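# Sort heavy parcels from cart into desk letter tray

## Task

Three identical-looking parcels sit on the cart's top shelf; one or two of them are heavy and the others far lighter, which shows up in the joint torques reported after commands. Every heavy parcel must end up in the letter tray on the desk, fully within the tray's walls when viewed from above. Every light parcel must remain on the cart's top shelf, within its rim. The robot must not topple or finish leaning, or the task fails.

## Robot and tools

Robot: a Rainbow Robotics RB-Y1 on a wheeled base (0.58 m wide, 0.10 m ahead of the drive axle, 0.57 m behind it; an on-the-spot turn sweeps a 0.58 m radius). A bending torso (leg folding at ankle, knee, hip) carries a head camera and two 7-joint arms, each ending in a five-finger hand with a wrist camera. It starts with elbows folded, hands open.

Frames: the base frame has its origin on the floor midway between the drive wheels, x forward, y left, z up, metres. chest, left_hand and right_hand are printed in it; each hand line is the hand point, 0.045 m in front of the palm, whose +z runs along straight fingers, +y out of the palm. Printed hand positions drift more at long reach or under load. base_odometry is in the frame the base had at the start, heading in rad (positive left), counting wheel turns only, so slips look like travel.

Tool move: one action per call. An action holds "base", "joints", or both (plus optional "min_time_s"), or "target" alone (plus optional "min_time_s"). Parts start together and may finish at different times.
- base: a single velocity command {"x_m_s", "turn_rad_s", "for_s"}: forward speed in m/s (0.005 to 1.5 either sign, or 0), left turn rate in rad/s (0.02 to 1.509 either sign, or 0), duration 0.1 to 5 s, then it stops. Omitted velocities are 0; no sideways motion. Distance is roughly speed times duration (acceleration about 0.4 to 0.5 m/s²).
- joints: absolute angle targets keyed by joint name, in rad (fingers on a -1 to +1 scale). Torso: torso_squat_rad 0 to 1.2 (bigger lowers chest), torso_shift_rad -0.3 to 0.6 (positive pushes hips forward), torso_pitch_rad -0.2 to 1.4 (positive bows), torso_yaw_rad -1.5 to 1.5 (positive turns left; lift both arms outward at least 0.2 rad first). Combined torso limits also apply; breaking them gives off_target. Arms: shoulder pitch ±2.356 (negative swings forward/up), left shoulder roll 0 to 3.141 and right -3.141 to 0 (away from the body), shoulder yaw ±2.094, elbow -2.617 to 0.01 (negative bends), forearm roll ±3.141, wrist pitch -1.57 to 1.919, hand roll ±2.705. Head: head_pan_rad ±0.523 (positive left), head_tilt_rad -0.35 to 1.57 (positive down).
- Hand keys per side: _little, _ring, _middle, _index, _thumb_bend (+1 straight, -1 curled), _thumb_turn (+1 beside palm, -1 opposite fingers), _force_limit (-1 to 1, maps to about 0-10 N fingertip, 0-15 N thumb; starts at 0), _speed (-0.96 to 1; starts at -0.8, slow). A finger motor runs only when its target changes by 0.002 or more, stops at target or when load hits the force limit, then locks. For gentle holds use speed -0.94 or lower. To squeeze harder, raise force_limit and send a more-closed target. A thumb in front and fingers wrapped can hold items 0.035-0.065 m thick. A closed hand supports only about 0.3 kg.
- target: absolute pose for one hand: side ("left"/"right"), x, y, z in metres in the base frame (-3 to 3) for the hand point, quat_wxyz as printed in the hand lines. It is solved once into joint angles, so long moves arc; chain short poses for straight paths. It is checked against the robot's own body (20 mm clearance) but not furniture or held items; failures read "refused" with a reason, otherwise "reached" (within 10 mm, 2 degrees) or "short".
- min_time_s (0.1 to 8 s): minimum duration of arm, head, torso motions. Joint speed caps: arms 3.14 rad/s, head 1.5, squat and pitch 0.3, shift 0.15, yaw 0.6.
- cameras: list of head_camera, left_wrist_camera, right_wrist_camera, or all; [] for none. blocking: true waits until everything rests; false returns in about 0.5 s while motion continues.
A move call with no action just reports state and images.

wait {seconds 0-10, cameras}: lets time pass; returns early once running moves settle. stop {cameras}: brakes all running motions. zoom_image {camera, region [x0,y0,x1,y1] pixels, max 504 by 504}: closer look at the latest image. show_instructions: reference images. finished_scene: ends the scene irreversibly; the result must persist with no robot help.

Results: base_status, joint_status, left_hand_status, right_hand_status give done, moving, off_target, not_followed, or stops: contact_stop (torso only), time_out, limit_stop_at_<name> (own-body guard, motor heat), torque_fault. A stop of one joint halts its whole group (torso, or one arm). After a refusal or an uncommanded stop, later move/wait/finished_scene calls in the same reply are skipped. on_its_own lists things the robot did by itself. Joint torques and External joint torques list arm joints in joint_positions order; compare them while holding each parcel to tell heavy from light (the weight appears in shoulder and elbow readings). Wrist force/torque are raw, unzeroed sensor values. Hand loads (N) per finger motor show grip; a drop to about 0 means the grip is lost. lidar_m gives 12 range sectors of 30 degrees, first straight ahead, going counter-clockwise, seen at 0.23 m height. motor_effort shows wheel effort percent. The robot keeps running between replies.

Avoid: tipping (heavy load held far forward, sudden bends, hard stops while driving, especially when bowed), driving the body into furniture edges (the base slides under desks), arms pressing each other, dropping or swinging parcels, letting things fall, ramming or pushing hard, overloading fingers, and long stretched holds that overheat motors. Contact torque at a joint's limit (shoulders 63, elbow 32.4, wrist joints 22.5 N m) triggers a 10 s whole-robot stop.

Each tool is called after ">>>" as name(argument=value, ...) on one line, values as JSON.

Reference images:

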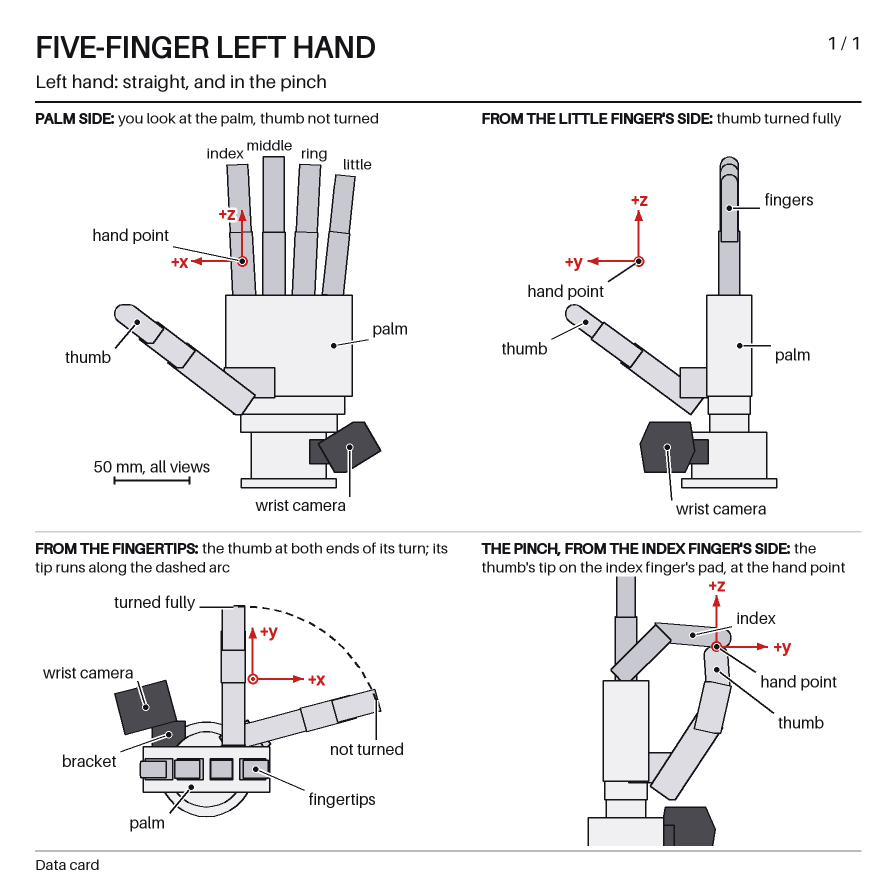

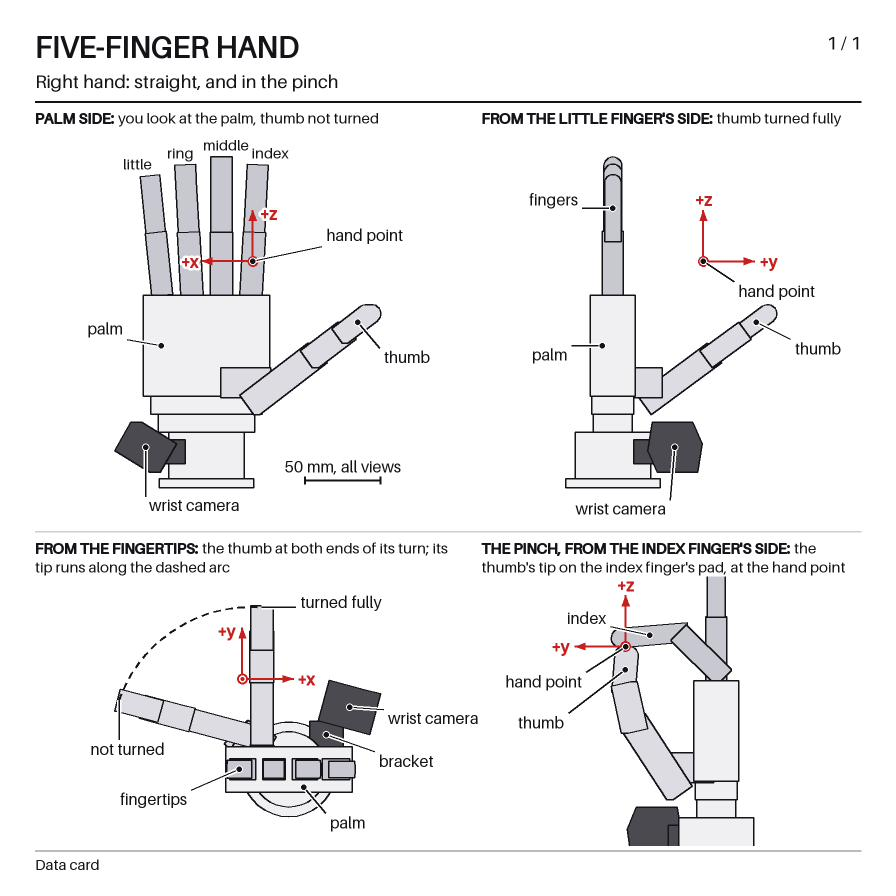

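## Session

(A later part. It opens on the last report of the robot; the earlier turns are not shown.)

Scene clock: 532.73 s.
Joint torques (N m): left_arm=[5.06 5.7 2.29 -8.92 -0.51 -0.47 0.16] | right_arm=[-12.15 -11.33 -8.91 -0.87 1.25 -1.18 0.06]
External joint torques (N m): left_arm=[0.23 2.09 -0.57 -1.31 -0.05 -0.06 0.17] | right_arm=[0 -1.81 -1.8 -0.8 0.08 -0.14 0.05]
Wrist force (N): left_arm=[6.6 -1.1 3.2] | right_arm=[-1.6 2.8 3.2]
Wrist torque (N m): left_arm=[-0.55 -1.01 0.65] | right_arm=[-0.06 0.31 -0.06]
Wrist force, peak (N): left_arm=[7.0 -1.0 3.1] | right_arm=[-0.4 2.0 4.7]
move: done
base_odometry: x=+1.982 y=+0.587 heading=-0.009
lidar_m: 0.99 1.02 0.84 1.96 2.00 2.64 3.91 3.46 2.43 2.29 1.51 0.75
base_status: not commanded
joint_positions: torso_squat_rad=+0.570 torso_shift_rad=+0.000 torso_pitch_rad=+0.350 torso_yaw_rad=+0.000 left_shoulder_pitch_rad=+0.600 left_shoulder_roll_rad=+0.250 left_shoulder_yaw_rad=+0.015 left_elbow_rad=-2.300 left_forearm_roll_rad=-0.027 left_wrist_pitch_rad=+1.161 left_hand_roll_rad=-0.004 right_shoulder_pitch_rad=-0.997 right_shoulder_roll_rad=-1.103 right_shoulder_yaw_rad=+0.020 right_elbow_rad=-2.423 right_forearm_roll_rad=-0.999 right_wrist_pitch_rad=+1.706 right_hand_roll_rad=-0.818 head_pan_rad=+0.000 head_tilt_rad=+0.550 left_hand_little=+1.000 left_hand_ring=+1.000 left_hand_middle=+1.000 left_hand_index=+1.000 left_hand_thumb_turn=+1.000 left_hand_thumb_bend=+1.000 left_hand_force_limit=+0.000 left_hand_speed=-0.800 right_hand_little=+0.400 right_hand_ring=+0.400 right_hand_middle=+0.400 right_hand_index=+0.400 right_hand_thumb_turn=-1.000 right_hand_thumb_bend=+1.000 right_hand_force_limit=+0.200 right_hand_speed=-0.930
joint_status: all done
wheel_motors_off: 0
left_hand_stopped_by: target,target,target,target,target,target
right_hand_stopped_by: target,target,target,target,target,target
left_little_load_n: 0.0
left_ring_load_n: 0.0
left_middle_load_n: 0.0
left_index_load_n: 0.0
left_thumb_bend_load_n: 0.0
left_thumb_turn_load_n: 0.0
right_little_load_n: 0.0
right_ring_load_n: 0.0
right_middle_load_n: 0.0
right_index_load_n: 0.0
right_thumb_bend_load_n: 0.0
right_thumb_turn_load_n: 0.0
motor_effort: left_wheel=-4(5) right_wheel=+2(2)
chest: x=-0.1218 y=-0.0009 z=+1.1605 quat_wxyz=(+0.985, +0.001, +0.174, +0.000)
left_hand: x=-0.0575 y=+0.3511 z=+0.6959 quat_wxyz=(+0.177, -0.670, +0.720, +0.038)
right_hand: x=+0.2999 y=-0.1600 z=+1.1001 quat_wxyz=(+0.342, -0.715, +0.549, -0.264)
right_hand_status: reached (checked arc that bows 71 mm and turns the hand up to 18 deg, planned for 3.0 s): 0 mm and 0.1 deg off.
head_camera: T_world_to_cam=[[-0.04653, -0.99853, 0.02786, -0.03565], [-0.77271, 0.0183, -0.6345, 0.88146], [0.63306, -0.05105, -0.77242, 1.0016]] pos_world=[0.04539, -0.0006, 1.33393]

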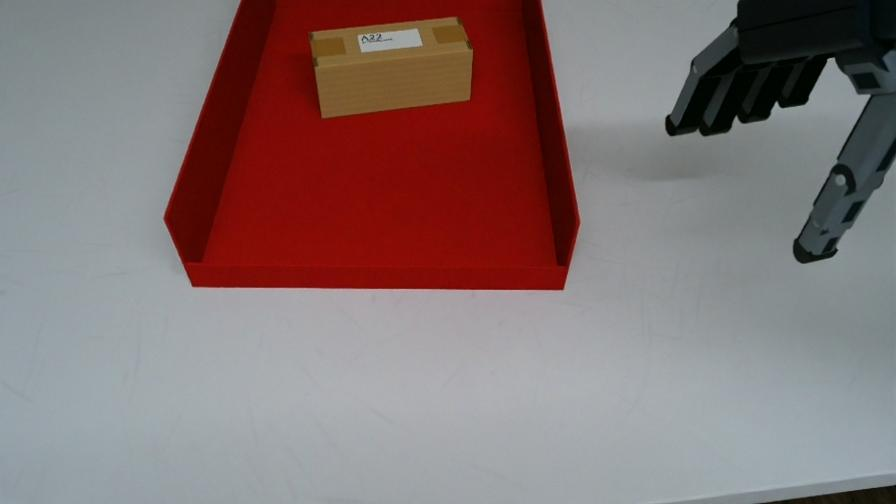

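>>> move(base={"x_m_s": -0.3, "for_s": 2.3})

>>> move(joints={"right_shoulder_pitch_rad": 0.3, "right_shoulder_roll_rad": -0.3, "right_shoulder_yaw_rad": 0.0, "right_elbow_rad": -2.3, "right_forearm_roll_rad": -0.01, "right_wrist_pitch_rad": 1.0, "right_hand_roll_rad": 0.0}, min_time_s=3, cameras=["head_camera"])

Scene clock: 551.30 s.
Joint torques (N m): left_arm=[5.38 5.55 2.53 -9.02 -0.57 -0.36 0.19] | right_arm=[-11.82 -11.4 -8.2 -0.25 1.19 -1.12 0.03]
External joint torques (N m): left_arm=[0.56 1.94 -0.33 -1.41 -0.1 0.05 0.2] | right_arm=[0.34 -1.88 -1.09 -0.17 0.01 -0.09 0.02]
Wrist force (N): left_arm=[6.4 -1.1 3.0] | right_arm=[-2.2 2.5 3.8]
Wrist torque (N m): left_arm=[-0.53 -0.99 0.62] | right_arm=[-0.16 0.41 -0.14]
Wrist force, peak (N): left_arm=[6.6 -1.1 3.2] | right_arm=[-1.8 3.1 3.9]
move: done
base_odometry: x=+1.292 y=+0.593 heading=-0.009
lidar_m: 1.67 1.34 2.04 1.92 1.98 2.55 3.22 3.31 2.47 2.34 2.39 1.36
base_status: done (sent for 2.3 of 2.3 s)
joint_positions: torso_squat_rad=+0.570 torso_shift_rad=+0.000 torso_pitch_rad=+0.350 torso_yaw_rad=+0.000 left_shoulder_pitch_rad=+0.600 left_shoulder_roll_rad=+0.250 left_shoulder_yaw_rad=+0.015 left_elbow_rad=-2.300 left_forearm_roll_rad=-0.027 left_wrist_pitch_rad=+1.161 left_hand_roll_rad=-0.004 right_shoulder_pitch_rad=-0.997 right_shoulder_roll_rad=-1.103 right_shoulder_yaw_rad=+0.020 right_elbow_rad=-2.423 right_forearm_roll_rad=-0.999 right_wrist_pitch_rad=+1.706 right_hand_roll_rad=-0.818 head_pan_rad=+0.000 head_tilt_rad=+0.550 left_hand_little=+1.000 left_hand_ring=+1.000 left_hand_middle=+1.000 left_hand_index=+1.000 left_hand_thumb_turn=+1.000 left_hand_thumb_bend=+1.000 left_hand_force_limit=+0.000 left_hand_speed=-0.800 right_hand_little=+0.400 right_hand_ring=+0.400 right_hand_middle=+0.400 right_hand_index=+0.400 right_hand_thumb_turn=-1.000 right_hand_thumb_bend=+1.000 right_hand_force_limit=+0.200 right_hand_speed=-0.930
joint_status: not commanded
wheel_motors_off: 0
left_hand_stopped_by: target,target,target,target,target,target
right_hand_stopped_by: target,target,target,target,target,target
left_little_load_n: 0.0
left_ring_load_n: 0.0
left_middle_load_n: 0.0
left_index_load_n: 0.0
left_thumb_bend_load_n: 0.0
left_thumb_turn_load_n: 0.0
right_little_load_n: 0.0
right_ring_load_n: 0.0
right_middle_load_n: 0.0
right_index_load_n: 0.0
right_thumb_bend_load_n: 0.0
right_thumb_turn_load_n: 0.0
motor_effort: left_wheel=+2(25) right_wheel=+1(14)
chest: x=-0.1219 y=-0.0009 z=+1.1605 quat_wxyz=(+0.985, +0.001, +0.174, +0.000)
left_hand: x=-0.0575 y=+0.3511 z=+0.6959 quat_wxyz=(+0.177, -0.670, +0.720, +0.038)
right_hand: x=+0.2998 y=-0.1600 z=+1.1002 quat_wxyz=(+0.342, -0.715, +0.549, -0.264)
pictures: none

Scene clock: 554.60 s.
Joint torques (N m): left_arm=[5.12 5.53 2.36 -8.89 -0.57 -0.35 0.16] | right_arm=[1.91 -4.04 -4.17 -9.33 0.62 -1.79 -0.03]
External joint torques (N m): left_arm=[0.31 1.91 -0.5 -1.27 -0.1 0.06 0.17] | right_arm=[1.29 0.08 -1.12 -0.68 -0.01 -0.68 -0.04]
Wrist force (N): left_arm=[6.1 -1.1 3.2] | right_arm=[-3.0 1.5 4.5]
Wrist torque (N m): left_arm=[-0.53 -0.93 0.61] | right_arm=[-0.24 0.38 -0.14]
Wrist force, peak (N): left_arm=[6.4 -1.0 3.5] | right_arm=[-2.6 1.2 5.2]
move: done
base_odometry: x=+1.292 y=+0.593 heading=-0.009
lidar_m: 1.67 1.33 2.04 1.91 1.98 2.56 3.22 3.30 2.47 2.34 2.40 1.36
base_status: not commanded
joint_positions: torso_squat_rad=+0.570 torso_shift_rad=+0.000 torso_pitch_rad=+0.350 torso_yaw_rad=+0.000 left_shoulder_pitch_rad=+0.600 left_shoulder_roll_rad=+0.250 left_shoulder_yaw_rad=+0.015 left_elbow_rad=-2.300 left_forearm_roll_rad=-0.027 left_wrist_pitch_rad=+1.161 left_hand_roll_rad=-0.004 right_shoulder_pitch_rad=+0.300 right_shoulder_roll_rad=-0.300 right_shoulder_yaw_rad=+0.000 right_elbow_rad=-2.300 right_forearm_roll_rad=-0.010 right_wrist_pitch_rad=+1.000 right_hand_roll_rad=+0.000 head_pan_rad=+0.000 head_tilt_rad=+0.550 left_hand_little=+1.000 left_hand_ring=+1.000 left_hand_middle=+1.000 left_hand_index=+1.000 left_hand_thumb_turn=+1.000 left_hand_thumb_bend=+1.000 left_hand_force_limit=+0.000 left_hand_speed=-0.800 right_hand_little=+0.400 right_hand_ring=+0.400 right_hand_middle=+0.400 right_hand_index=+0.400 right_hand_thumb_turn=-1.000 right_hand_thumb_bend=+1.000 right_hand_force_limit=+0.200 right_hand_speed=-0.930
joint_status: all done
wheel_motors_off: 0
left_hand_stopped_by: target,target,target,target,target,target
right_hand_stopped_by: target,target,target,target,target,target
left_little_load_n: 0.0
left_ring_load_n: 0.0
left_middle_load_n: -0.5
left_index_load_n: 0.0
left_thumb_bend_load_n: 0.0
left_thumb_turn_load_n: 0.0
right_little_load_n: 0.0
right_ring_load_n: 0.0
right_middle_load_n: 0.0
right_index_load_n: 0.0
right_thumb_bend_load_n: 0.0
right_thumb_turn_load_n: 0.0
motor_effort: left_wheel=+4(4) right_wheel=+1(2)
chest: x=-0.1219 y=-0.0009 z=+1.1605 quat_wxyz=(+0.985, +0.001, +0.174, +0.000)
left_hand: x=-0.0575 y=+0.3511 z=+0.6959 quat_wxyz=(+0.177, -0.670, +0.720, +0.038)
right_hand: x=+0.1444 y=-0.3111 z=+0.7388 quat_wxyz=(+0.142, -0.724, +0.601, -0.307)
head_camera: T_world_to_cam=[[-0.0466, -0.99853, 0.02779, -0.03556], [-0.77266, 0.0184, -0.63456, 0.88146], [0.63311, -0.05104, -0.77238, 1.00159]] pos_world=[0.04529, -0.0006, 1.33393]

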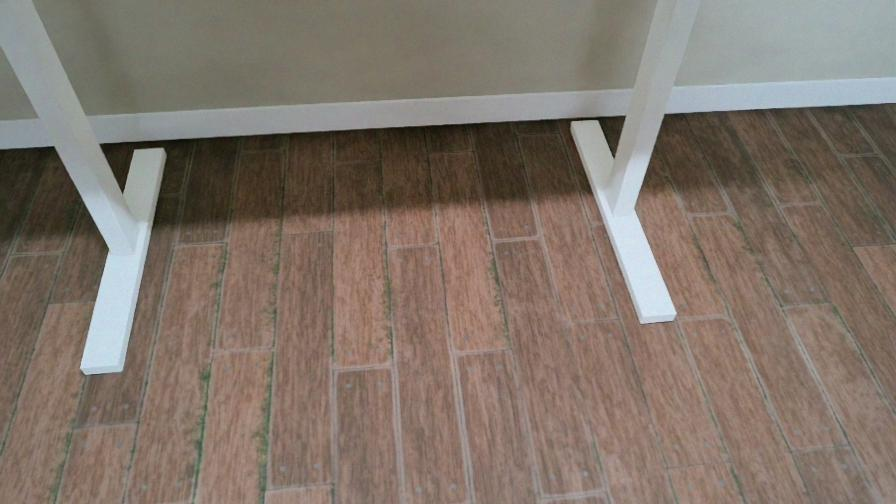

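>>> move(base={"turn_rad_s": 0.8, "for_s": 2.62})

>>> move(base={"x_m_s": 0.5, "for_s": 2.95})

>>> move(base={"turn_rad_s": 0.6, "for_s": 1.5}, cameras=["head_camera"])

Scene clock: 560.97 s.
Joint torques (N m): left_arm=[5.21 5.48 2.3 -8.86 -0.4 -0.46 0.05] | right_arm=[1.96 -3.89 -4.04 -9.16 0.56 -1.52 0.07]
External joint torques (N m): left_arm=[0.39 1.86 -0.57 -1.25 0.07 -0.04 0.06] | right_arm=[1.34 0.23 -1 -0.51 -0.06 -0.4 0.05]
Wrist force (N): left_arm=[6.0 -1.5 2.7] | right_arm=[-2.9 1.3 4.1]
Wrist torque (N m): left_arm=[-0.57 -0.91 0.63] | right_arm=[-0.23 0.38 -0.11]
Wrist force, peak (N): left_arm=[6.7 -1.2 3.1] | right_arm=[-3.7 1.4 4.9]
move: done
base_odometry: x=+1.292 y=+0.593 heading=+2.097
lidar_m: 1.99 1.99 3.23 3.31 2.47 2.33 2.39 1.38 1.68 1.35 2.04 1.90
base_status: done (sent for 2.63 of 2.63 s)
joint_positions: torso_squat_rad=+0.570 torso_shift_rad=+0.000 torso_pitch_rad=+0.350 torso_yaw_rad=+0.000 left_shoulder_pitch_rad=+0.600 left_shoulder_roll_rad=+0.250 left_shoulder_yaw_rad=+0.015 left_elbow_rad=-2.300 left_forearm_roll_rad=-0.027 left_wrist_pitch_rad=+1.161 left_hand_roll_rad=-0.004 right_shoulder_pitch_rad=+0.300 right_shoulder_roll_rad=-0.300 right_shoulder_yaw_rad=+0.000 right_elbow_rad=-2.300 right_forearm_roll_rad=-0.010 right_wrist_pitch_rad=+1.000 right_hand_roll_rad=+0.000 head_pan_rad=+0.000 head_tilt_rad=+0.550 left_hand_little=+1.000 left_hand_ring=+1.000 left_hand_middle=+1.000 left_hand_index=+1.000 left_hand_thumb_turn=+1.000 left_hand_thumb_bend=+1.000 left_hand_force_limit=+0.000 left_hand_speed=-0.800 right_hand_little=+0.400 right_hand_ring=+0.400 right_hand_middle=+0.400 right_hand_index=+0.400 right_hand_thumb_turn=-1.000 right_hand_thumb_bend=+1.000 right_hand_force_limit=+0.200 right_hand_speed=-0.930
joint_status: not commanded
wheel_motors_off: 0
left_hand_stopped_by: target,target,target,target,target,target
right_hand_stopped_by: target,target,target,target,target,target
left_little_load_n: 0.0
left_ring_load_n: 0.0
left_middle_load_n: 0.0
left_index_load_n: 0.0
left_thumb_bend_load_n: 0.0
left_thumb_turn_load_n: 0.0
right_little_load_n: 0.0
right_ring_load_n: 0.0
right_middle_load_n: 0.0
right_index_load_n: 0.0
right_thumb_bend_load_n: 0.0
right_thumb_turn_load_n: 0.0
motor_effort: left_wheel=+0(23) right_wheel=+3(21)
chest: x=-0.1219 y=-0.0009 z=+1.1605 quat_wxyz=(+0.985, +0.001, +0.174, +0.000)
left_hand: x=-0.0575 y=+0.3511 z=+0.6959 quat_wxyz=(+0.177, -0.670, +0.720, +0.038)
right_hand: x=+0.1444 y=-0.3111 z=+0.7388 quat_wxyz=(+0.142, -0.724, +0.601, -0.307)
pictures: none

Scene clock: 565.37 s.
Joint torques (N m): left_arm=[5.49 5.61 2.34 -8.82 -0.48 -0.36 0.1] | right_arm=[1.65 -3.66 -3.83 -9.24 0.62 -1.6 0.07]
External joint torques (N m): left_arm=[0.67 1.99 -0.52 -1.21 -0.01 0.05 0.11] | right_arm=[1.02 0.46 -0.78 -0.58 0 -0.49 0.05]
Wrist force (N): left_arm=[5.9 -1.0 3.0] | right_arm=[-3.0 1.3 4.1]
Wrist torque (N m): left_arm=[-0.53 -0.89 0.59] | right_arm=[-0.20 0.33 -0.10]
Wrist force, peak (N): left_arm=[6.5 -1.5 3.2] | right_arm=[-3.7 1.7 5.1]
move: done
base_odometry: x=+0.546 y=+1.876 heading=+2.097
lidar_m: 0.62 0.80 0.78 2.65 3.42 3.45 3.57 1.98 2.34 0.90 0.65 0.59
base_status: done (sent for 2.97 of 2.97 s)
joint_positions: torso_squat_rad=+0.570 torso_shift_rad=+0.000 torso_pitch_rad=+0.350 torso_yaw_rad=+0.000 left_shoulder_pitch_rad=+0.600 left_shoulder_roll_rad=+0.250 left_shoulder_yaw_rad=+0.015 left_elbow_rad=-2.300 left_forearm_roll_rad=-0.027 left_wrist_pitch_rad=+1.161 left_hand_roll_rad=-0.004 right_shoulder_pitch_rad=+0.300 right_shoulder_roll_rad=-0.300 right_shoulder_yaw_rad=+0.000 right_elbow_rad=-2.300 right_forearm_roll_rad=-0.010 right_wrist_pitch_rad=+1.000 right_hand_roll_rad=+0.000 head_pan_rad=+0.000 head_tilt_rad=+0.550 left_hand_little=+1.000 left_hand_ring=+1.000 left_hand_middle=+1.000 left_hand_index=+1.000 left_hand_thumb_turn=+1.000 left_hand_thumb_bend=+1.000 left_hand_force_limit=+0.000 left_hand_speed=-0.800 right_hand_little=+0.400 right_hand_ring=+0.400 right_hand_middle=+0.400 right_hand_index=+0.400 right_hand_thumb_turn=-1.000 right_hand_thumb_bend=+1.000 right_hand_force_limit=+0.200 right_hand_speed=-0.930
joint_status: not commanded
wheel_motors_off: 0
left_hand_stopped_by: target,target,target,target,target,target
right_hand_stopped_by: target,target,target,target,target,target
left_little_load_n: 0.0
left_ring_load_n: 0.0
left_middle_load_n: 0.0
left_index_load_n: 0.0
left_thumb_bend_load_n: -0.5
left_thumb_turn_load_n: 0.0
right_little_load_n: 0.0
right_ring_load_n: 0.0
right_middle_load_n: 0.0
right_index_load_n: 0.0
right_thumb_bend_load_n: 0.0
right_thumb_turn_load_n: 0.0
motor_effort: left_wheel=-2(26) right_wheel=+0(27)
chest: x=-0.1218 y=-0.0009 z=+1.1605 quat_wxyz=(+0.985, +0.001, +0.174, +0.000)
left_hand: x=-0.0574 y=+0.3510 z=+0.6959 quat_wxyz=(+0.177, -0.670, +0.720, +0.038)
right_hand: x=+0.1443 y=-0.3111 z=+0.7387 quat_wxyz=(+0.142, -0.724, +0.601, -0.306)
pictures: none

Scene clock: 568.37 s.
Joint torques (N m): left_arm=[5.19 5.6 2.18 -8.69 -0.43 -0.4 0.2] | right_arm=[1.01 -3.83 -3.82 -9.38 0.8 -1.78 0.08]
External joint torques (N m): left_arm=[0.37 1.98 -0.68 -1.08 0.03 0.01 0.2] | right_arm=[0.39 0.3 -0.78 -0.73 0.18 -0.67 0.06]
Wrist force (N): left_arm=[6.1 -1.3 3.2] | right_arm=[-3.6 0.9 4.5]
Wrist torque (N m): left_arm=[-0.57 -0.94 0.62] | right_arm=[-0.30 0.44 -0.19]
Wrist force, peak (N): left_arm=[6.7 -1.3 3.0] | right_arm=[-4.2 1.2 4.6]
move: done
base_odometry: x=+0.546 y=+1.876 heading=+2.997
lidar_m: 0.79 2.65 3.06 3.45 3.67 2.64 1.98 1.11 0.69 0.62 0.61 0.74
base_status: done (sent for 1.5 of 1.5 s)
joint_positions: torso_squat_rad=+0.570 torso_shift_rad=+0.000 torso_pitch_rad=+0.350 torso_yaw_rad=+0.000 left_shoulder_pitch_rad=+0.600 left_shoulder_roll_rad=+0.250 left_shoulder_yaw_rad=+0.015 left_elbow_rad=-2.300 left_forearm_roll_rad=-0.027 left_wrist_pitch_rad=+1.161 left_hand_roll_rad=-0.004 right_shoulder_pitch_rad=+0.300 right_shoulder_roll_rad=-0.300 right_shoulder_yaw_rad=+0.000 right_elbow_rad=-2.300 right_forearm_roll_rad=-0.010 right_wrist_pitch_rad=+1.000 right_hand_roll_rad=+0.000 head_pan_rad=+0.000 head_tilt_rad=+0.550 left_hand_little=+1.000 left_hand_ring=+1.000 left_hand_middle=+1.000 left_hand_index=+1.000 left_hand_thumb_turn=+1.000 left_hand_thumb_bend=+1.000 left_hand_force_limit=+0.000 left_hand_speed=-0.800 right_hand_little=+0.400 right_hand_ring=+0.400 right_hand_middle=+0.400 right_hand_index=+0.400 right_hand_thumb_turn=-1.000 right_hand_thumb_bend=+1.000 right_hand_force_limit=+0.200 right_hand_speed=-0.930
joint_status: not commanded
wheel_motors_off: 0
left_hand_stopped_by: target,target,target,target,target,target
right_hand_stopped_by: target,target,target,target,target,target
left_little_load_n: 0.0
left_ring_load_n: 0.0
left_middle_load_n: 0.0
left_index_load_n: 0.0
left_thumb_bend_load_n: 0.0
left_thumb_turn_load_n: 0.0
right_little_load_n: -0.5
right_ring_load_n: 0.0
right_middle_load_n: 0.0
right_index_load_n: 0.0
right_thumb_bend_load_n: 0.0
right_thumb_turn_load_n: 0.0
motor_effort: left_wheel=-1(22) right_wheel=+3(20)
chest: x=-0.1218 y=-0.0009 z=+1.1605 quat_wxyz=(+0.985, +0.001, +0.174, +0.000)
left_hand: x=-0.0574 y=+0.3510 z=+0.6959 quat_wxyz=(+0.177, -0.670, +0.720, +0.038)
right_hand: x=+0.1443 y=-0.3111 z=+0.7387 quat_wxyz=(+0.142, -0.724, +0.601, -0.306)
head_camera: T_world_to_cam=[[-0.04654, -0.99853, 0.02772, -0.03546], [-0.7727, 0.0184, -0.6345, 0.88146], [0.63306, -0.05095, -0.77243, 1.0016]] pos_world=[0.04539, -0.0006, 1.33393]

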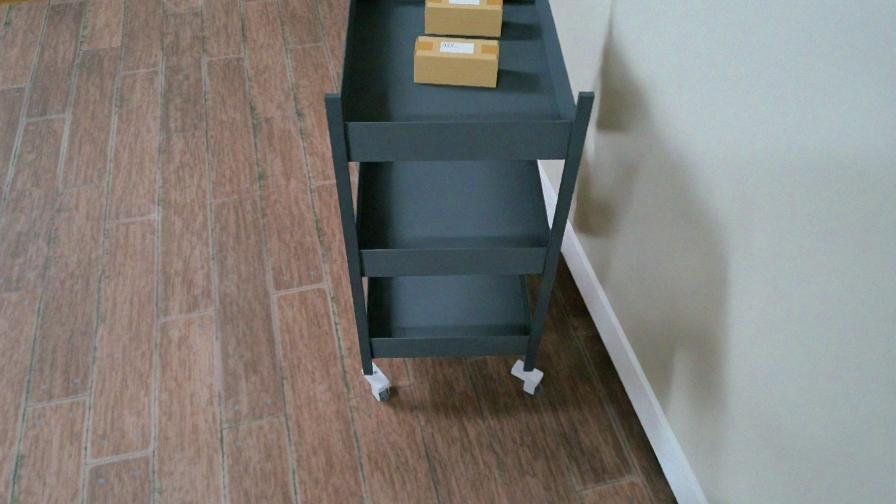

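>>> move(target={"side": "right", "x": 0.24, "y": -0.15, "z": 0.92, "quat_wxyz": [0.306, -0.638, 0.638, -0.306]}, min_time_s=2.5)

>>> move(base={"x_m_s": 0.25, "for_s": 2.0}, joints={"head_tilt_rad": 0.7}, cameras=["head_camera"])

Scene clock: 579.47 s.
Joint torques (N m): left_arm=[5.56 5.3 1.93 -8.72 -0.53 -0.33 0.19] | right_arm=[-9.96 -3.79 -1.31 -8.42 0.86 -1.41 -0.02]
External joint torques (N m): left_arm=[0.74 1.68 -0.93 -1.1 -0.06 0.08 0.2] | right_arm=[-2.77 -1.47 1.03 -1.98 0.12 -0.16 -0.03]
Wrist force (N): left_arm=[6.2 -1.0 2.9] | right_arm=[-2.1 1.8 3.8]
Wrist torque (N m): left_arm=[-0.51 -0.96 0.60] | right_arm=[-0.25 0.34 -0.13]
Wrist force, peak (N): left_arm=[6.5 -1.2 3.3] | right_arm=[-3.0 1.9 5.0]
move: short
base_odometry: x=+0.546 y=+1.876 heading=+2.997
lidar_m: 0.78 2.67 3.05 3.45 3.68 2.64 1.98 1.11 0.70 0.62 0.61 0.75
base_status: not commanded
joint_positions: torso_squat_rad=+0.570 torso_shift_rad=+0.000 torso_pitch_rad=+0.350 torso_yaw_rad=+0.000 left_shoulder_pitch_rad=+0.600 left_shoulder_roll_rad=+0.250 left_shoulder_yaw_rad=+0.015 left_elbow_rad=-2.300 left_forearm_roll_rad=-0.027 left_wrist_pitch_rad=+1.161 left_hand_roll_rad=-0.004 right_shoulder_pitch_rad=-0.369 right_shoulder_roll_rad=-0.332 right_shoulder_yaw_rad=+0.271 right_elbow_rad=-2.617 right_forearm_roll_rad=+0.101 right_wrist_pitch_rad=+1.805 right_hand_roll_rad=-0.459 head_pan_rad=+0.000 head_tilt_rad=+0.550 left_hand_little=+1.000 left_hand_ring=+1.000 left_hand_middle=+1.000 left_hand_index=+1.000 left_hand_thumb_turn=+1.000 left_hand_thumb_bend=+1.000 left_hand_force_limit=+0.000 left_hand_speed=-0.800 right_hand_little=+0.400 right_hand_ring=+0.400 right_hand_middle=+0.400 right_hand_index=+0.400 right_hand_thumb_turn=-1.000 right_hand_thumb_bend=+1.000 right_hand_force_limit=+0.200 right_hand_speed=-0.930
joint_status: all done
wheel_motors_off: 0
left_hand_stopped_by: target,target,target,target,target,target
right_hand_stopped_by: target,target,target,target,target,target
left_little_load_n: 0.0
left_ring_load_n: 0.0
left_middle_load_n: 0.0
left_index_load_n: 0.0
left_thumb_bend_load_n: 0.0
left_thumb_turn_load_n: 0.0
right_little_load_n: 0.0
right_ring_load_n: 0.0
right_middle_load_n: 0.0
right_index_load_n: 0.0
right_thumb_bend_load_n: 0.0
right_thumb_turn_load_n: -0.5
motor_effort: left_wheel=+1(2) right_wheel=+3(4)
chest: x=-0.1218 y=-0.0009 z=+1.1605 quat_wxyz=(+0.985, +0.001, +0.174, +0.000)
left_hand: x=-0.0574 y=+0.3510 z=+0.6959 quat_wxyz=(+0.177, -0.670, +0.720, +0.038)
right_hand: x=+0.2409 y=-0.1498 z=+0.9192 quat_wxyz=(+0.271, -0.649, +0.648, -0.291)
right_hand_status: short (checked arc that bows 28 mm and turns the hand up to 18 deg, as near as the solve gets, planned for 2.5 s): 1 mm and 4.7 deg off. The place is met; only the turn is off.
pictures: none

Scene clock: 582.50 s.
Joint torques (N m): left_arm=[5.24 5.92 2.02 -8.69 -0.49 -0.41 0.2] | right_arm=[-10.1 -3.91 -0.53 -7.97 0.85 -1.49 -0.34]
External joint torques (N m): left_arm=[0.41 2.3 -0.85 -1.08 -0.02 0 0.21] | right_arm=[-2.92 -1.6 1.81 -1.54 0.11 -0.25 -0.34]
Wrist force (N): left_arm=[6.4 -1.0 3.1] | right_arm=[-2.3 2.3 3.6]
Wrist torque (N m): left_arm=[-0.51 -1.00 0.61] | right_arm=[-0.12 0.42 -0.15]
Wrist force, peak (N): left_arm=[6.6 -1.3 3.4] | right_arm=[-1.6 2.7 4.6]
move: done
base_odometry: x=+0.051 y=+1.948 heading=+2.997
lidar_m: 0.72 0.29 2.49 3.48 3.77 3.12 2.48 0.95 0.58 0.50 0.50 0.35
base_status: done (sent for 2 of 2 s)
joint_positions: torso_squat_rad=+0.570 torso_shift_rad=+0.000 torso_pitch_rad=+0.350 torso_yaw_rad=+0.000 left_shoulder_pitch_rad=+0.600 left_shoulder_roll_rad=+0.250 left_shoulder_yaw_rad=+0.015 left_elbow_rad=-2.300 left_forearm_roll_rad=-0.027 left_wrist_pitch_rad=+1.161 left_hand_roll_rad=-0.004 right_shoulder_pitch_rad=-0.369 right_shoulder_roll_rad=-0.332 right_shoulder_yaw_rad=+0.271 right_elbow_rad=-2.617 right_forearm_roll_rad=+0.101 right_wrist_pitch_rad=+1.805 right_hand_roll_rad=-0.459 head_pan_rad=+0.000 head_tilt_rad=+0.700 left_hand_little=+1.000 left_hand_ring=+1.000 left_hand_middle=+1.000 left_hand_index=+1.000 left_hand_thumb_turn=+1.000 left_hand_thumb_bend=+1.000 left_hand_force_limit=+0.000 left_hand_speed=-0.800 right_hand_little=+0.400 right_hand_ring=+0.400 right_hand_middle=+0.400 right_hand_index=+0.400 right_hand_thumb_turn=-1.000 right_hand_thumb_bend=+1.000 right_hand_force_limit=+0.200 right_hand_speed=-0.930
joint_status: all done
wheel_motors_off: 0
left_hand_stopped_by: target,target,target,target,target,target
right_hand_stopped_by: target,target,target,target,target,target
left_little_load_n: 0.0
left_ring_load_n: 0.5
left_middle_load_n: 0.0
left_index_load_n: 0.0
left_thumb_bend_load_n: 0.0
left_thumb_turn_load_n: 0.0
right_little_load_n: 0.0
right_ring_load_n: -0.5
right_middle_load_n: 0.0
right_index_load_n: -0.5
right_thumb_bend_load_n: 0.0
right_thumb_turn_load_n: -0.5
motor_effort: left_wheel=-3(22) right_wheel=-2(24)
chest: x=-0.1218 y=-0.0009 z=+1.1605 quat_wxyz=(+0.985, +0.001, +0.174, +0.000)
left_hand: x=-0.0574 y=+0.3510 z=+0.6959 quat_wxyz=(+0.177, -0.670, +0.720, +0.038)
right_hand: x=+0.2410 y=-0.1498 z=+0.9193 quat_wxyz=(+0.271, -0.649, +0.648, -0.291)
head_camera: T_world_to_cam=[[-0.04165, -0.99854, 0.03438, -0.04425], [-0.85891, 0.0182, -0.5118, 0.71427], [0.51043, -0.05085, -0.85842, 1.11282]] pos_world=[0.04363, -0.0006, 1.32235]

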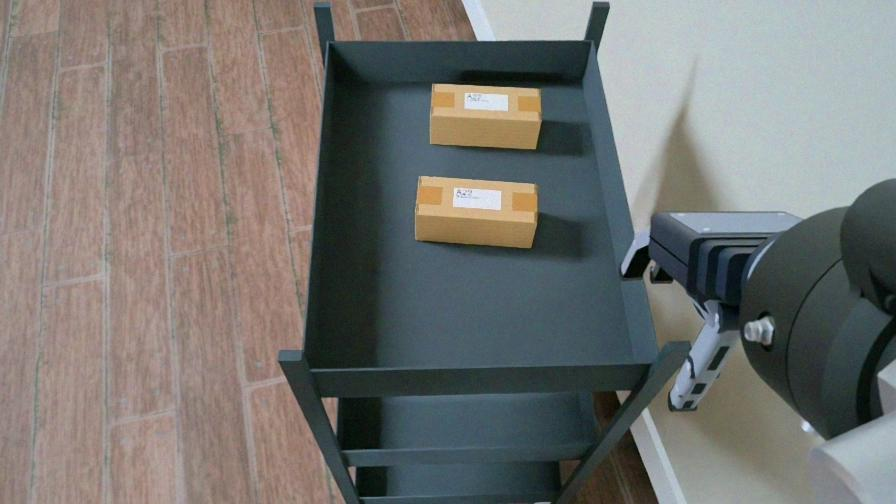

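>>> move(base={"x_m_s": 0.1, "for_s": 1.05}, cameras=["head_camera"])

>>> zoom_image(camera="head_camera", region=[380, 100, 600, 340])

Scene clock: 587.77 s.
Joint torques (N m): left_arm=[5.26 5.51 2.43 -8.66 -0.44 -0.46 0.06] | right_arm=[-9.6 -3.85 -1.33 -7.89 0.83 -1.04 -0.13]
External joint torques (N m): left_arm=[0.43 1.89 -0.44 -1.05 0.03 -0.05 0.06] | right_arm=[-2.42 -1.53 1.01 -1.46 0.09 0.2 -0.14]
Wrist force (N): left_arm=[6.1 -1.1 2.9] | right_arm=[-1.7 2.1 3.9]
Wrist torque (N m): left_arm=[-0.52 -0.94 0.61] | right_arm=[-0.19 0.34 -0.09]
Wrist force, peak (N): left_arm=[6.7 -1.1 3.2] | right_arm=[-1.9 2.0 4.9]
move: done
base_odometry: x=-0.054 y=+1.963 heading=+2.996
lidar_m: 0.61 0.19 2.36 3.49 3.79 3.20 2.58 0.90 0.55 0.49 0.27 0.58
base_status: done (sent for 1.07 of 1.07 s)
joint_positions: torso_squat_rad=+0.570 torso_shift_rad=+0.000 torso_pitch_rad=+0.350 torso_yaw_rad=+0.000 left_shoulder_pitch_rad=+0.600 left_shoulder_roll_rad=+0.250 left_shoulder_yaw_rad=+0.015 left_elbow_rad=-2.300 left_forearm_roll_rad=-0.027 left_wrist_pitch_rad=+1.161 left_hand_roll_rad=-0.004 right_shoulder_pitch_rad=-0.369 right_shoulder_roll_rad=-0.332 right_shoulder_yaw_rad=+0.271 right_elbow_rad=-2.617 right_forearm_roll_rad=+0.101 right_wrist_pitch_rad=+1.805 right_hand_roll_rad=-0.459 head_pan_rad=+0.000 head_tilt_rad=+0.700 left_hand_little=+1.000 left_hand_ring=+1.000 left_hand_middle=+1.000 left_hand_index=+1.000 left_hand_thumb_turn=+1.000 left_hand_thumb_bend=+1.000 left_hand_force_limit=+0.000 left_hand_speed=-0.800 right_hand_little=+0.400 right_hand_ring=+0.400 right_hand_middle=+0.400 right_hand_index=+0.400 right_hand_thumb_turn=-1.000 right_hand_thumb_bend=+1.000 right_hand_force_limit=+0.200 right_hand_speed=-0.930
joint_status: not commanded
wheel_motors_off: 0
left_hand_stopped_by: target,target,target,target,target,target
right_hand_stopped_by: target,target,target,target,target,target
left_little_load_n: 0.0
left_ring_load_n: 0.0
left_middle_load_n: 0.0
left_index_load_n: 0.0
left_thumb_bend_load_n: 0.0
left_thumb_turn_load_n: 0.0
right_little_load_n: 0.0
right_ring_load_n: 0.0
right_middle_load_n: 0.0
right_index_load_n: 0.0
right_thumb_bend_load_n: 0.0
right_thumb_turn_load_n: 0.0
motor_effort: left_wheel=-2(19) right_wheel=-1(21)
chest: x=-0.1217 y=-0.0009 z=+1.1605 quat_wxyz=(+0.985, +0.001, +0.174, +0.000)
left_hand: x=-0.0574 y=+0.3511 z=+0.6959 quat_wxyz=(+0.177, -0.670, +0.720, +0.038)
right_hand: x=+0.2410 y=-0.1497 z=+0.9193 quat_wxyz=(+0.271, -0.649, +0.648, -0.291)
head_camera: T_world_to_cam=[[-0.04164, -0.99854, 0.03439, -0.04426], [-0.85895, 0.0182, -0.51173, 0.71418], [0.51036, -0.05085, -0.85846, 1.11288]] pos_world=[0.04363, -0.0006, 1.32235]

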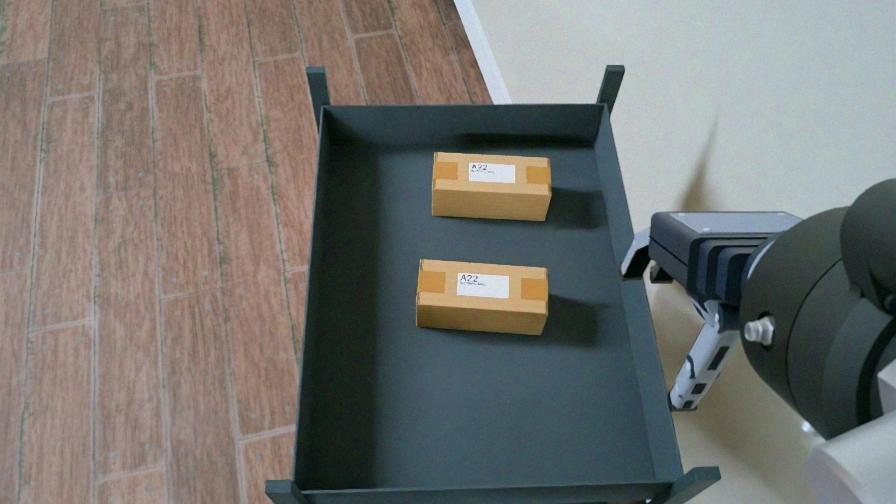

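Scaled by 2.100.

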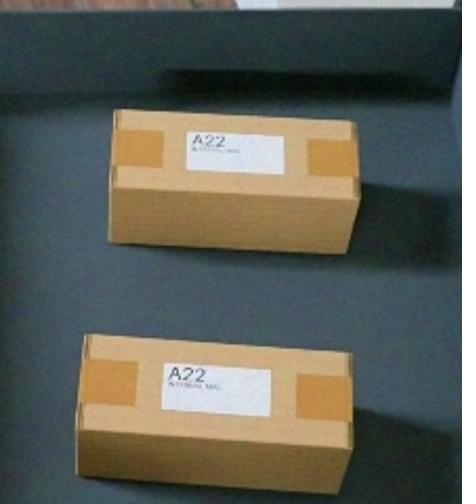

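>>> move(joints={"torso_squat_rad": 0.75, "right_hand_index": 0.5, "right_hand_middle": 0.5, "right_hand_ring": 0.5, "right_hand_little": 0.5}, min_time_s=3)

>>> move(target={"side": "right", "x": 0.4, "y": -0.10, "z": 0.87, "quat_wxyz": [0.2945, -0.6133, 0.6612, -0.3175]}, min_time_s=2.5)

>>> move(target={"side": "right", "x": 0.5388, "y": -0.0688, "z": 0.80, "quat_wxyz": [0.2945, -0.6133, 0.6612, -0.3175]}, min_time_s=2.5, cameras=["head_camera", "right_wrist_camera"])

Scene clock: 604.27 s.
Joint torques (N m): left_arm=[5.33 5.46 2.31 -8.69 -0.56 -0.33 0.2] | right_arm=[-8.95 -4.4 -1.06 -7.91 0.85 -1.38 0.04]
External joint torques (N m): left_arm=[0.52 1.84 -0.55 -1.07 -0.09 0.09 0.21] | right_arm=[-1.77 -2.08 1.28 -1.48 0.11 -0.14 0.04]
Wrist force (N): left_arm=[6.3 -1.4 3.1] | right_arm=[-2.3 2.4 4.0]
Wrist torque (N m): left_arm=[-0.57 -0.94 0.62] | right_arm=[-0.17 0.40 -0.15]
Wrist force, peak (N): left_arm=[6.9 -1.5 3.3] | right_arm=[-2.5 2.6 4.7]
move: done
base_odometry: x=-0.054 y=+1.963 heading=+2.996
lidar_m: 0.61 0.19 2.34 3.49 3.80 3.20 2.58 0.93 0.56 0.49 0.28 0.59
base_status: not commanded
joint_positions: torso_squat_rad=+0.750 torso_shift_rad=+0.000 torso_pitch_rad=+0.350 torso_yaw_rad=+0.000 left_shoulder_pitch_rad=+0.600 left_shoulder_roll_rad=+0.250 left_shoulder_yaw_rad=+0.015 left_elbow_rad=-2.300 left_forearm_roll_rad=-0.027 left_wrist_pitch_rad=+1.161 left_hand_roll_rad=-0.004 right_shoulder_pitch_rad=-0.369 right_shoulder_roll_rad=-0.332 right_shoulder_yaw_rad=+0.271 right_elbow_rad=-2.617 right_forearm_roll_rad=+0.101 right_wrist_pitch_rad=+1.805 right_hand_roll_rad=-0.459 head_pan_rad=+0.000 head_tilt_rad=+0.700 left_hand_little=+1.000 left_hand_ring=+1.000 left_hand_middle=+1.000 left_hand_index=+1.000 left_hand_thumb_turn=+1.000 left_hand_thumb_bend=+1.000 left_hand_force_limit=+0.000 left_hand_speed=-0.800 right_hand_little=+0.500 right_hand_ring=+0.500 right_hand_middle=+0.500 right_hand_index=+0.500 right_hand_thumb_turn=-1.000 right_hand_thumb_bend=+1.000 right_hand_force_limit=+0.200 right_hand_speed=-0.930
joint_status: all done
wheel_motors_off: 0
left_hand_stopped_by: target,target,target,target,target,target
right_hand_stopped_by: target,target,target,target,target,target
left_little_load_n: 0.0
left_ring_load_n: 0.0
left_middle_load_n: -0.5
left_index_load_n: 0.0
left_thumb_bend_load_n: 0.0
left_thumb_turn_load_n: -0.5
right_little_load_n: 0.0
right_ring_load_n: 0.0
right_middle_load_n: 0.0
right_index_load_n: 0.0
right_thumb_bend_load_n: 0.0
right_thumb_turn_load_n: 0.0
motor_effort: left_wheel=-2(2) right_wheel=-1(2)
chest: x=-0.1219 y=-0.0008 z=+1.0834 quat_wxyz=(+0.985, +0.001, +0.174, +0.000)
left_hand: x=-0.0574 y=+0.3511 z=+0.6188 quat_wxyz=(+0.177, -0.670, +0.720, +0.038)
right_hand: x=+0.2409 y=-0.1497 z=+0.8423 quat_wxyz=(+0.271, -0.649, +0.648, -0.291)
pictures: none

Scene clock: 607.10 s.
Joint torques (N m): left_arm=[5.42 5.71 2.2 -8.91 -0.4 -0.51 0.15] | right_arm=[-18.93 -1.06 -3.99 -7.68 0.81 -2.03 -0.19]
External joint torques (N m): left_arm=[0.6 2.09 -0.66 -1.3 0.07 -0.1 0.15] | right_arm=[-3.76 1.15 -1.45 -0.56 -0.02 -0.7 -0.19]
Wrist force (N): left_arm=[6.4 -1.2 3.0] | right_arm=[-1.5 2.4 3.5]
Wrist torque (N m): left_arm=[-0.56 -0.95 0.63] | right_arm=[-0.11 0.30 -0.09]
Wrist force, peak (N): left_arm=[6.6 -1.0 3.3] | right_arm=[-2.0 2.5 4.6]
move: done
base_odometry: x=-0.054 y=+1.963 heading=+2.996
lidar_m: 0.62 0.19 2.37 3.49 3.79 3.19 2.57 0.90 0.56 0.49 0.28 0.58
base_status: not commanded
joint_positions: torso_squat_rad=+0.750 torso_shift_rad=+0.000 torso_pitch_rad=+0.350 torso_yaw_rad=+0.000 left_shoulder_pitch_rad=+0.600 left_shoulder_roll_rad=+0.250 left_shoulder_yaw_rad=+0.015 left_elbow_rad=-2.300 left_forearm_roll_rad=-0.027 left_wrist_pitch_rad=+1.161 left_hand_roll_rad=-0.004 right_shoulder_pitch_rad=-0.836 right_shoulder_roll_rad=-0.213 right_shoulder_yaw_rad=+0.206 right_elbow_rad=-2.010 right_forearm_roll_rad=+0.151 right_wrist_pitch_rad=+1.624 right_hand_roll_rad=-0.505 head_pan_rad=+0.000 head_tilt_rad=+0.700 left_hand_little=+1.000 left_hand_ring=+1.000 left_hand_middle=+1.000 left_hand_index=+1.000 left_hand_thumb_turn=+1.000 left_hand_thumb_bend=+1.000 left_hand_force_limit=+0.000 left_hand_speed=-0.800 right_hand_little=+0.500 right_hand_ring=+0.500 right_hand_middle=+0.500 right_hand_index=+0.500 right_hand_thumb_turn=-1.000 right_hand_thumb_bend=+1.000 right_hand_force_limit=+0.200 right_hand_speed=-0.930
joint_status: all done
wheel_motors_off: 0
left_hand_stopped_by: target,target,target,target,target,target
right_hand_stopped_by: target,target,target,target,target,target
left_little_load_n: 0.0
left_ring_load_n: 0.0
left_middle_load_n: 0.0
left_index_load_n: 0.0
left_thumb_bend_load_n: 0.0
left_thumb_turn_load_n: 0.0
right_little_load_n: 0.0
right_ring_load_n: 0.0
right_middle_load_n: 0.0
right_index_load_n: 0.0
right_thumb_bend_load_n: 0.0
right_thumb_turn_load_n: 0.0
motor_effort: left_wheel=-2(3) right_wheel=-1(2)
chest: x=-0.1219 y=-0.0008 z=+1.0834 quat_wxyz=(+0.985, +0.001, +0.174, +0.000)
left_hand: x=-0.0574 y=+0.3511 z=+0.6188 quat_wxyz=(+0.177, -0.670, +0.720, +0.038)
right_hand: x=+0.3998 y=-0.1002 z=+0.8697 quat_wxyz=(+0.294, -0.613, +0.661, -0.317)
right_hand_status: reached (checked arc that bows 19 mm and turns the hand up to 6 deg, planned for 2.5 s): 0 mm and 0.0 deg off.
pictures: none

Scene clock: 609.93 s.
Joint torques (N m): left_arm=[4.99 5.59 2.25 -8.81 -0.54 -0.5 0.13] | right_arm=[-25.28 -3.45 -3.22 -9.1 1.04 -1.96 -0.16]
External joint torques (N m): left_arm=[0.17 1.97 -0.61 -1.2 -0.07 -0.09 0.14] | right_arm=[-3.84 0.85 -1.32 -0.31 0.15 -0.72 -0.17]
Wrist force (N): left_arm=[6.2 -1.2 2.9] | right_arm=[-1.3 3.2 3.6]
Wrist torque (N m): left_arm=[-0.53 -0.92 0.61] | right_arm=[0.05 0.29 -0.07]
Wrist force, peak (N): left_arm=[6.5 -1.0 3.2] | right_arm=[-1.4 2.9 4.9]
move: done
base_odometry: x=-0.054 y=+1.963 heading=+2.996
lidar_m: 0.63 0.19 2.35 3.50 3.79 3.19 2.58 0.91 0.55 0.48 0.28 0.58
base_status: not commanded
joint_positions: torso_squat_rad=+0.750 torso_shift_rad=+0.000 torso_pitch_rad=+0.350 torso_yaw_rad=+0.000 left_shoulder_pitch_rad=+0.600 left_shoulder_roll_rad=+0.250 left_shoulder_yaw_rad=+0.015 left_elbow_rad=-2.300 left_forearm_roll_rad=-0.027 left_wrist_pitch_rad=+1.161 left_hand_roll_rad=-0.004 right_shoulder_pitch_rad=-1.206 right_shoulder_roll_rad=-0.158 right_shoulder_yaw_rad=+0.155 right_elbow_rad=-1.042 right_forearm_roll_rad=+0.165 right_wrist_pitch_rad=+1.033 right_hand_roll_rad=-0.610 head_pan_rad=+0.000 head_tilt_rad=+0.700 left_hand_little=+1.000 left_hand_ring=+1.000 left_hand_middle=+1.000 left_hand_index=+1.000 left_hand_thumb_turn=+1.000 left_hand_thumb_bend=+1.000 left_hand_force_limit=+0.000 left_hand_speed=-0.800 right_hand_little=+0.500 right_hand_ring=+0.500 right_hand_middle=+0.500 right_hand_index=+0.500 right_hand_thumb_turn=-1.000 right_hand_thumb_bend=+1.000 right_hand_force_limit=+0.200 right_hand_speed=-0.930
joint_status: all done
wheel_motors_off: 0
left_hand_stopped_by: target,target,target,target,target,target
right_hand_stopped_by: target,target,target,target,target,target
left_little_load_n: 0.0
left_ring_load_n: 0.0
left_middle_load_n: 0.0
left_index_load_n: 0.0
left_thumb_bend_load_n: 0.0
left_thumb_turn_load_n: 0.0
right_little_load_n: -0.5
right_ring_load_n: 0.0
right_middle_load_n: 0.0
right_index_load_n: 0.0
right_thumb_bend_load_n: 0.0
right_thumb_turn_load_n: 0.0
motor_effort: left_wheel=-1(3) right_wheel=-1(2)
chest: x=-0.1219 y=-0.0008 z=+1.0834 quat_wxyz=(+0.985, +0.001, +0.174, +0.000)
left_hand: x=-0.0574 y=+0.3511 z=+0.6188 quat_wxyz=(+0.177, -0.670, +0.720, +0.038)
right_hand: x=+0.5385 y=-0.0691 z=+0.7996 quat_wxyz=(+0.294, -0.613, +0.661, -0.317)
right_hand_status: reached (checked arc that bows 42 mm and turns the hand up to 6 deg, planned for 2.5 s): 1 mm and 0.0 deg off.
head_camera: T_world_to_cam=[[-0.04165, -0.99854, 0.03437, -0.0415], [-0.8588, 0.0182, -0.51199, 0.67487], [0.51062, -0.05085, -0.8583, 1.0466]] pos_world=[0.04343, -0.0005, 1.24525]
right_wrist_camera: T_world_to_cam=[[-0.6377, -0.24561, -0.73008, 0.90488], [-0.46493, 0.87841, 0.1106, 0.22664], [0.61414, 0.40997, -0.67436, 0.35136]] pos_world=[0.46663, -0.12089, 0.87251]

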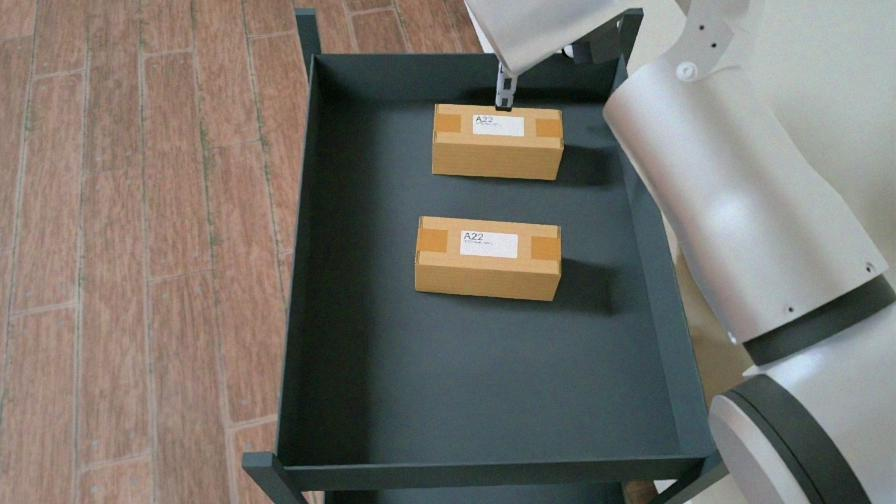

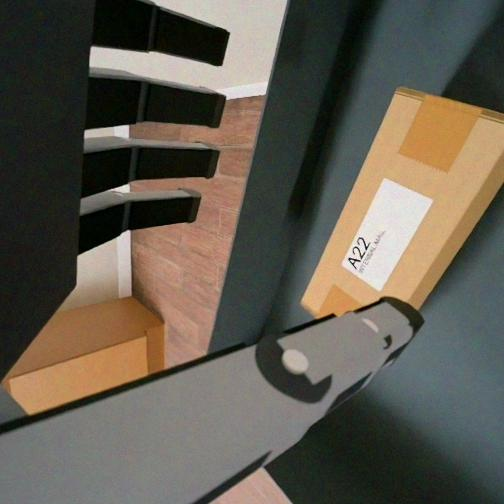

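>>> move(target={"side": "right", "x": 0.5353, "y": -0.0644, "z": 0.735, "quat_wxyz": [0.2953, -0.6151, 0.6596, -0.3167]}, min_time_s=2, cameras=["head_camera", "right_wrist_camera"])

Scene clock: 616.93 s.
Joint torques (N m): left_arm=[5.3 5.74 2.46 -8.96 -0.46 -0.43 0.11] | right_arm=[-22.26 -3.07 0.56 -9.16 0.97 -1.81 -0.08]
External joint torques (N m): left_arm=[0.48 2.12 -0.41 -1.35 0.01 -0.02 0.12] | right_arm=[-1.13 0.75 2.07 -0.42 0.11 -0.66 -0.09]
Wrist force (N): left_arm=[6.3 -1.3 3.1] | right_arm=[-1.9 2.7 3.7]
Wrist torque (N m): left_arm=[-0.59 -0.95 0.61] | right_arm=[-0.09 0.43 -0.12]
Wrist force, peak (N): left_arm=[6.8 -1.5 2.7] | right_arm=[-2.1 2.4 4.4]
move: done
base_odometry: x=-0.054 y=+1.963 heading=+2.996
lidar_m: 0.62 0.19 2.36 3.49 3.79 3.21 2.58 0.90 0.56 0.48 0.28 0.59
base_status: not commanded
joint_positions: torso_squat_rad=+0.750 torso_shift_rad=+0.000 torso_pitch_rad=+0.350 torso_yaw_rad=+0.000 left_shoulder_pitch_rad=+0.600 left_shoulder_roll_rad=+0.250 left_shoulder_yaw_rad=+0.015 left_elbow_rad=-2.300 left_forearm_roll_rad=-0.027 left_wrist_pitch_rad=+1.161 left_hand_roll_rad=-0.004 right_shoulder_pitch_rad=-1.183 right_shoulder_roll_rad=-0.125 right_shoulder_yaw_rad=+0.190 right_elbow_rad=-0.838 right_forearm_roll_rad=+0.240 right_wrist_pitch_rad=+0.820 right_hand_roll_rad=-0.717 head_pan_rad=+0.000 head_tilt_rad=+0.700 left_hand_little=+1.000 left_hand_ring=+1.000 left_hand_middle=+1.000 left_hand_index=+1.000 left_hand_thumb_turn=+1.000 left_hand_thumb_bend=+1.000 left_hand_force_limit=+0.000 left_hand_speed=-0.800 right_hand_little=+0.500 right_hand_ring=+0.500 right_hand_middle=+0.500 right_hand_index=+0.500 right_hand_thumb_turn=-1.000 right_hand_thumb_bend=+1.000 right_hand_force_limit=+0.200 right_hand_speed=-0.930
joint_status: all done
wheel_motors_off: 0
left_hand_stopped_by: target,target,target,target,target,target
right_hand_stopped_by: target,target,target,target,target,target
left_little_load_n: 0.0
left_ring_load_n: 0.0
left_middle_load_n: 0.0
left_index_load_n: 0.0
left_thumb_bend_load_n: 0.0
left_thumb_turn_load_n: 0.0
right_little_load_n: 0.0
right_ring_load_n: 0.0
right_middle_load_n: 0.0
right_index_load_n: 0.0
right_thumb_bend_load_n: 0.0
right_thumb_turn_load_n: 0.0
motor_effort: left_wheel=-2(2) right_wheel=-1(2)
chest: x=-0.1219 y=-0.0008 z=+1.0834 quat_wxyz=(+0.985, +0.001, +0.174, +0.000)
left_hand: x=-0.0574 y=+0.3511 z=+0.6188 quat_wxyz=(+0.177, -0.670, +0.720, +0.038)
right_hand: x=+0.5346 y=-0.0648 z=+0.7356 quat_wxyz=(+0.296, -0.615, +0.659, -0.317)
right_hand_status: reached (checked arc that bows 5 mm and turns the hand up to 1 deg, planned for 2.0 s): 1 mm and 0.2 deg off.
head_camera: T_world_to_cam=[[-0.04165, -0.99854, 0.03437, -0.0415], [-0.8588, 0.0182, -0.51199, 0.67487], [0.51062, -0.05085, -0.8583, 1.0466]] pos_world=[0.04343, -0.0005, 1.24525]
right_wrist_camera: T_world_to_cam=[[-0.63441, -0.24847, -0.73197, 0.85608], [-0.47065, 0.87533, 0.11079, 0.23087], [0.61319, 0.41479, -0.67227, 0.30814]] pos_world=[0.46282, -0.11719, 0.80821]

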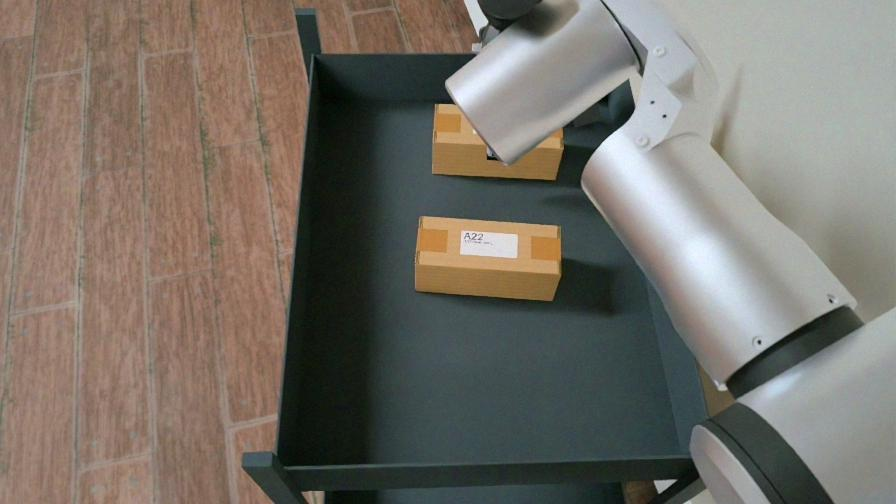

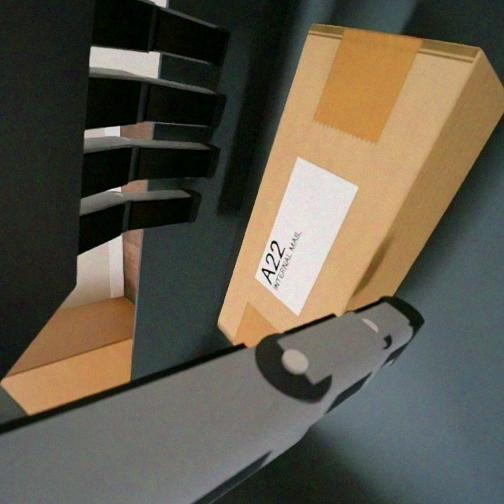

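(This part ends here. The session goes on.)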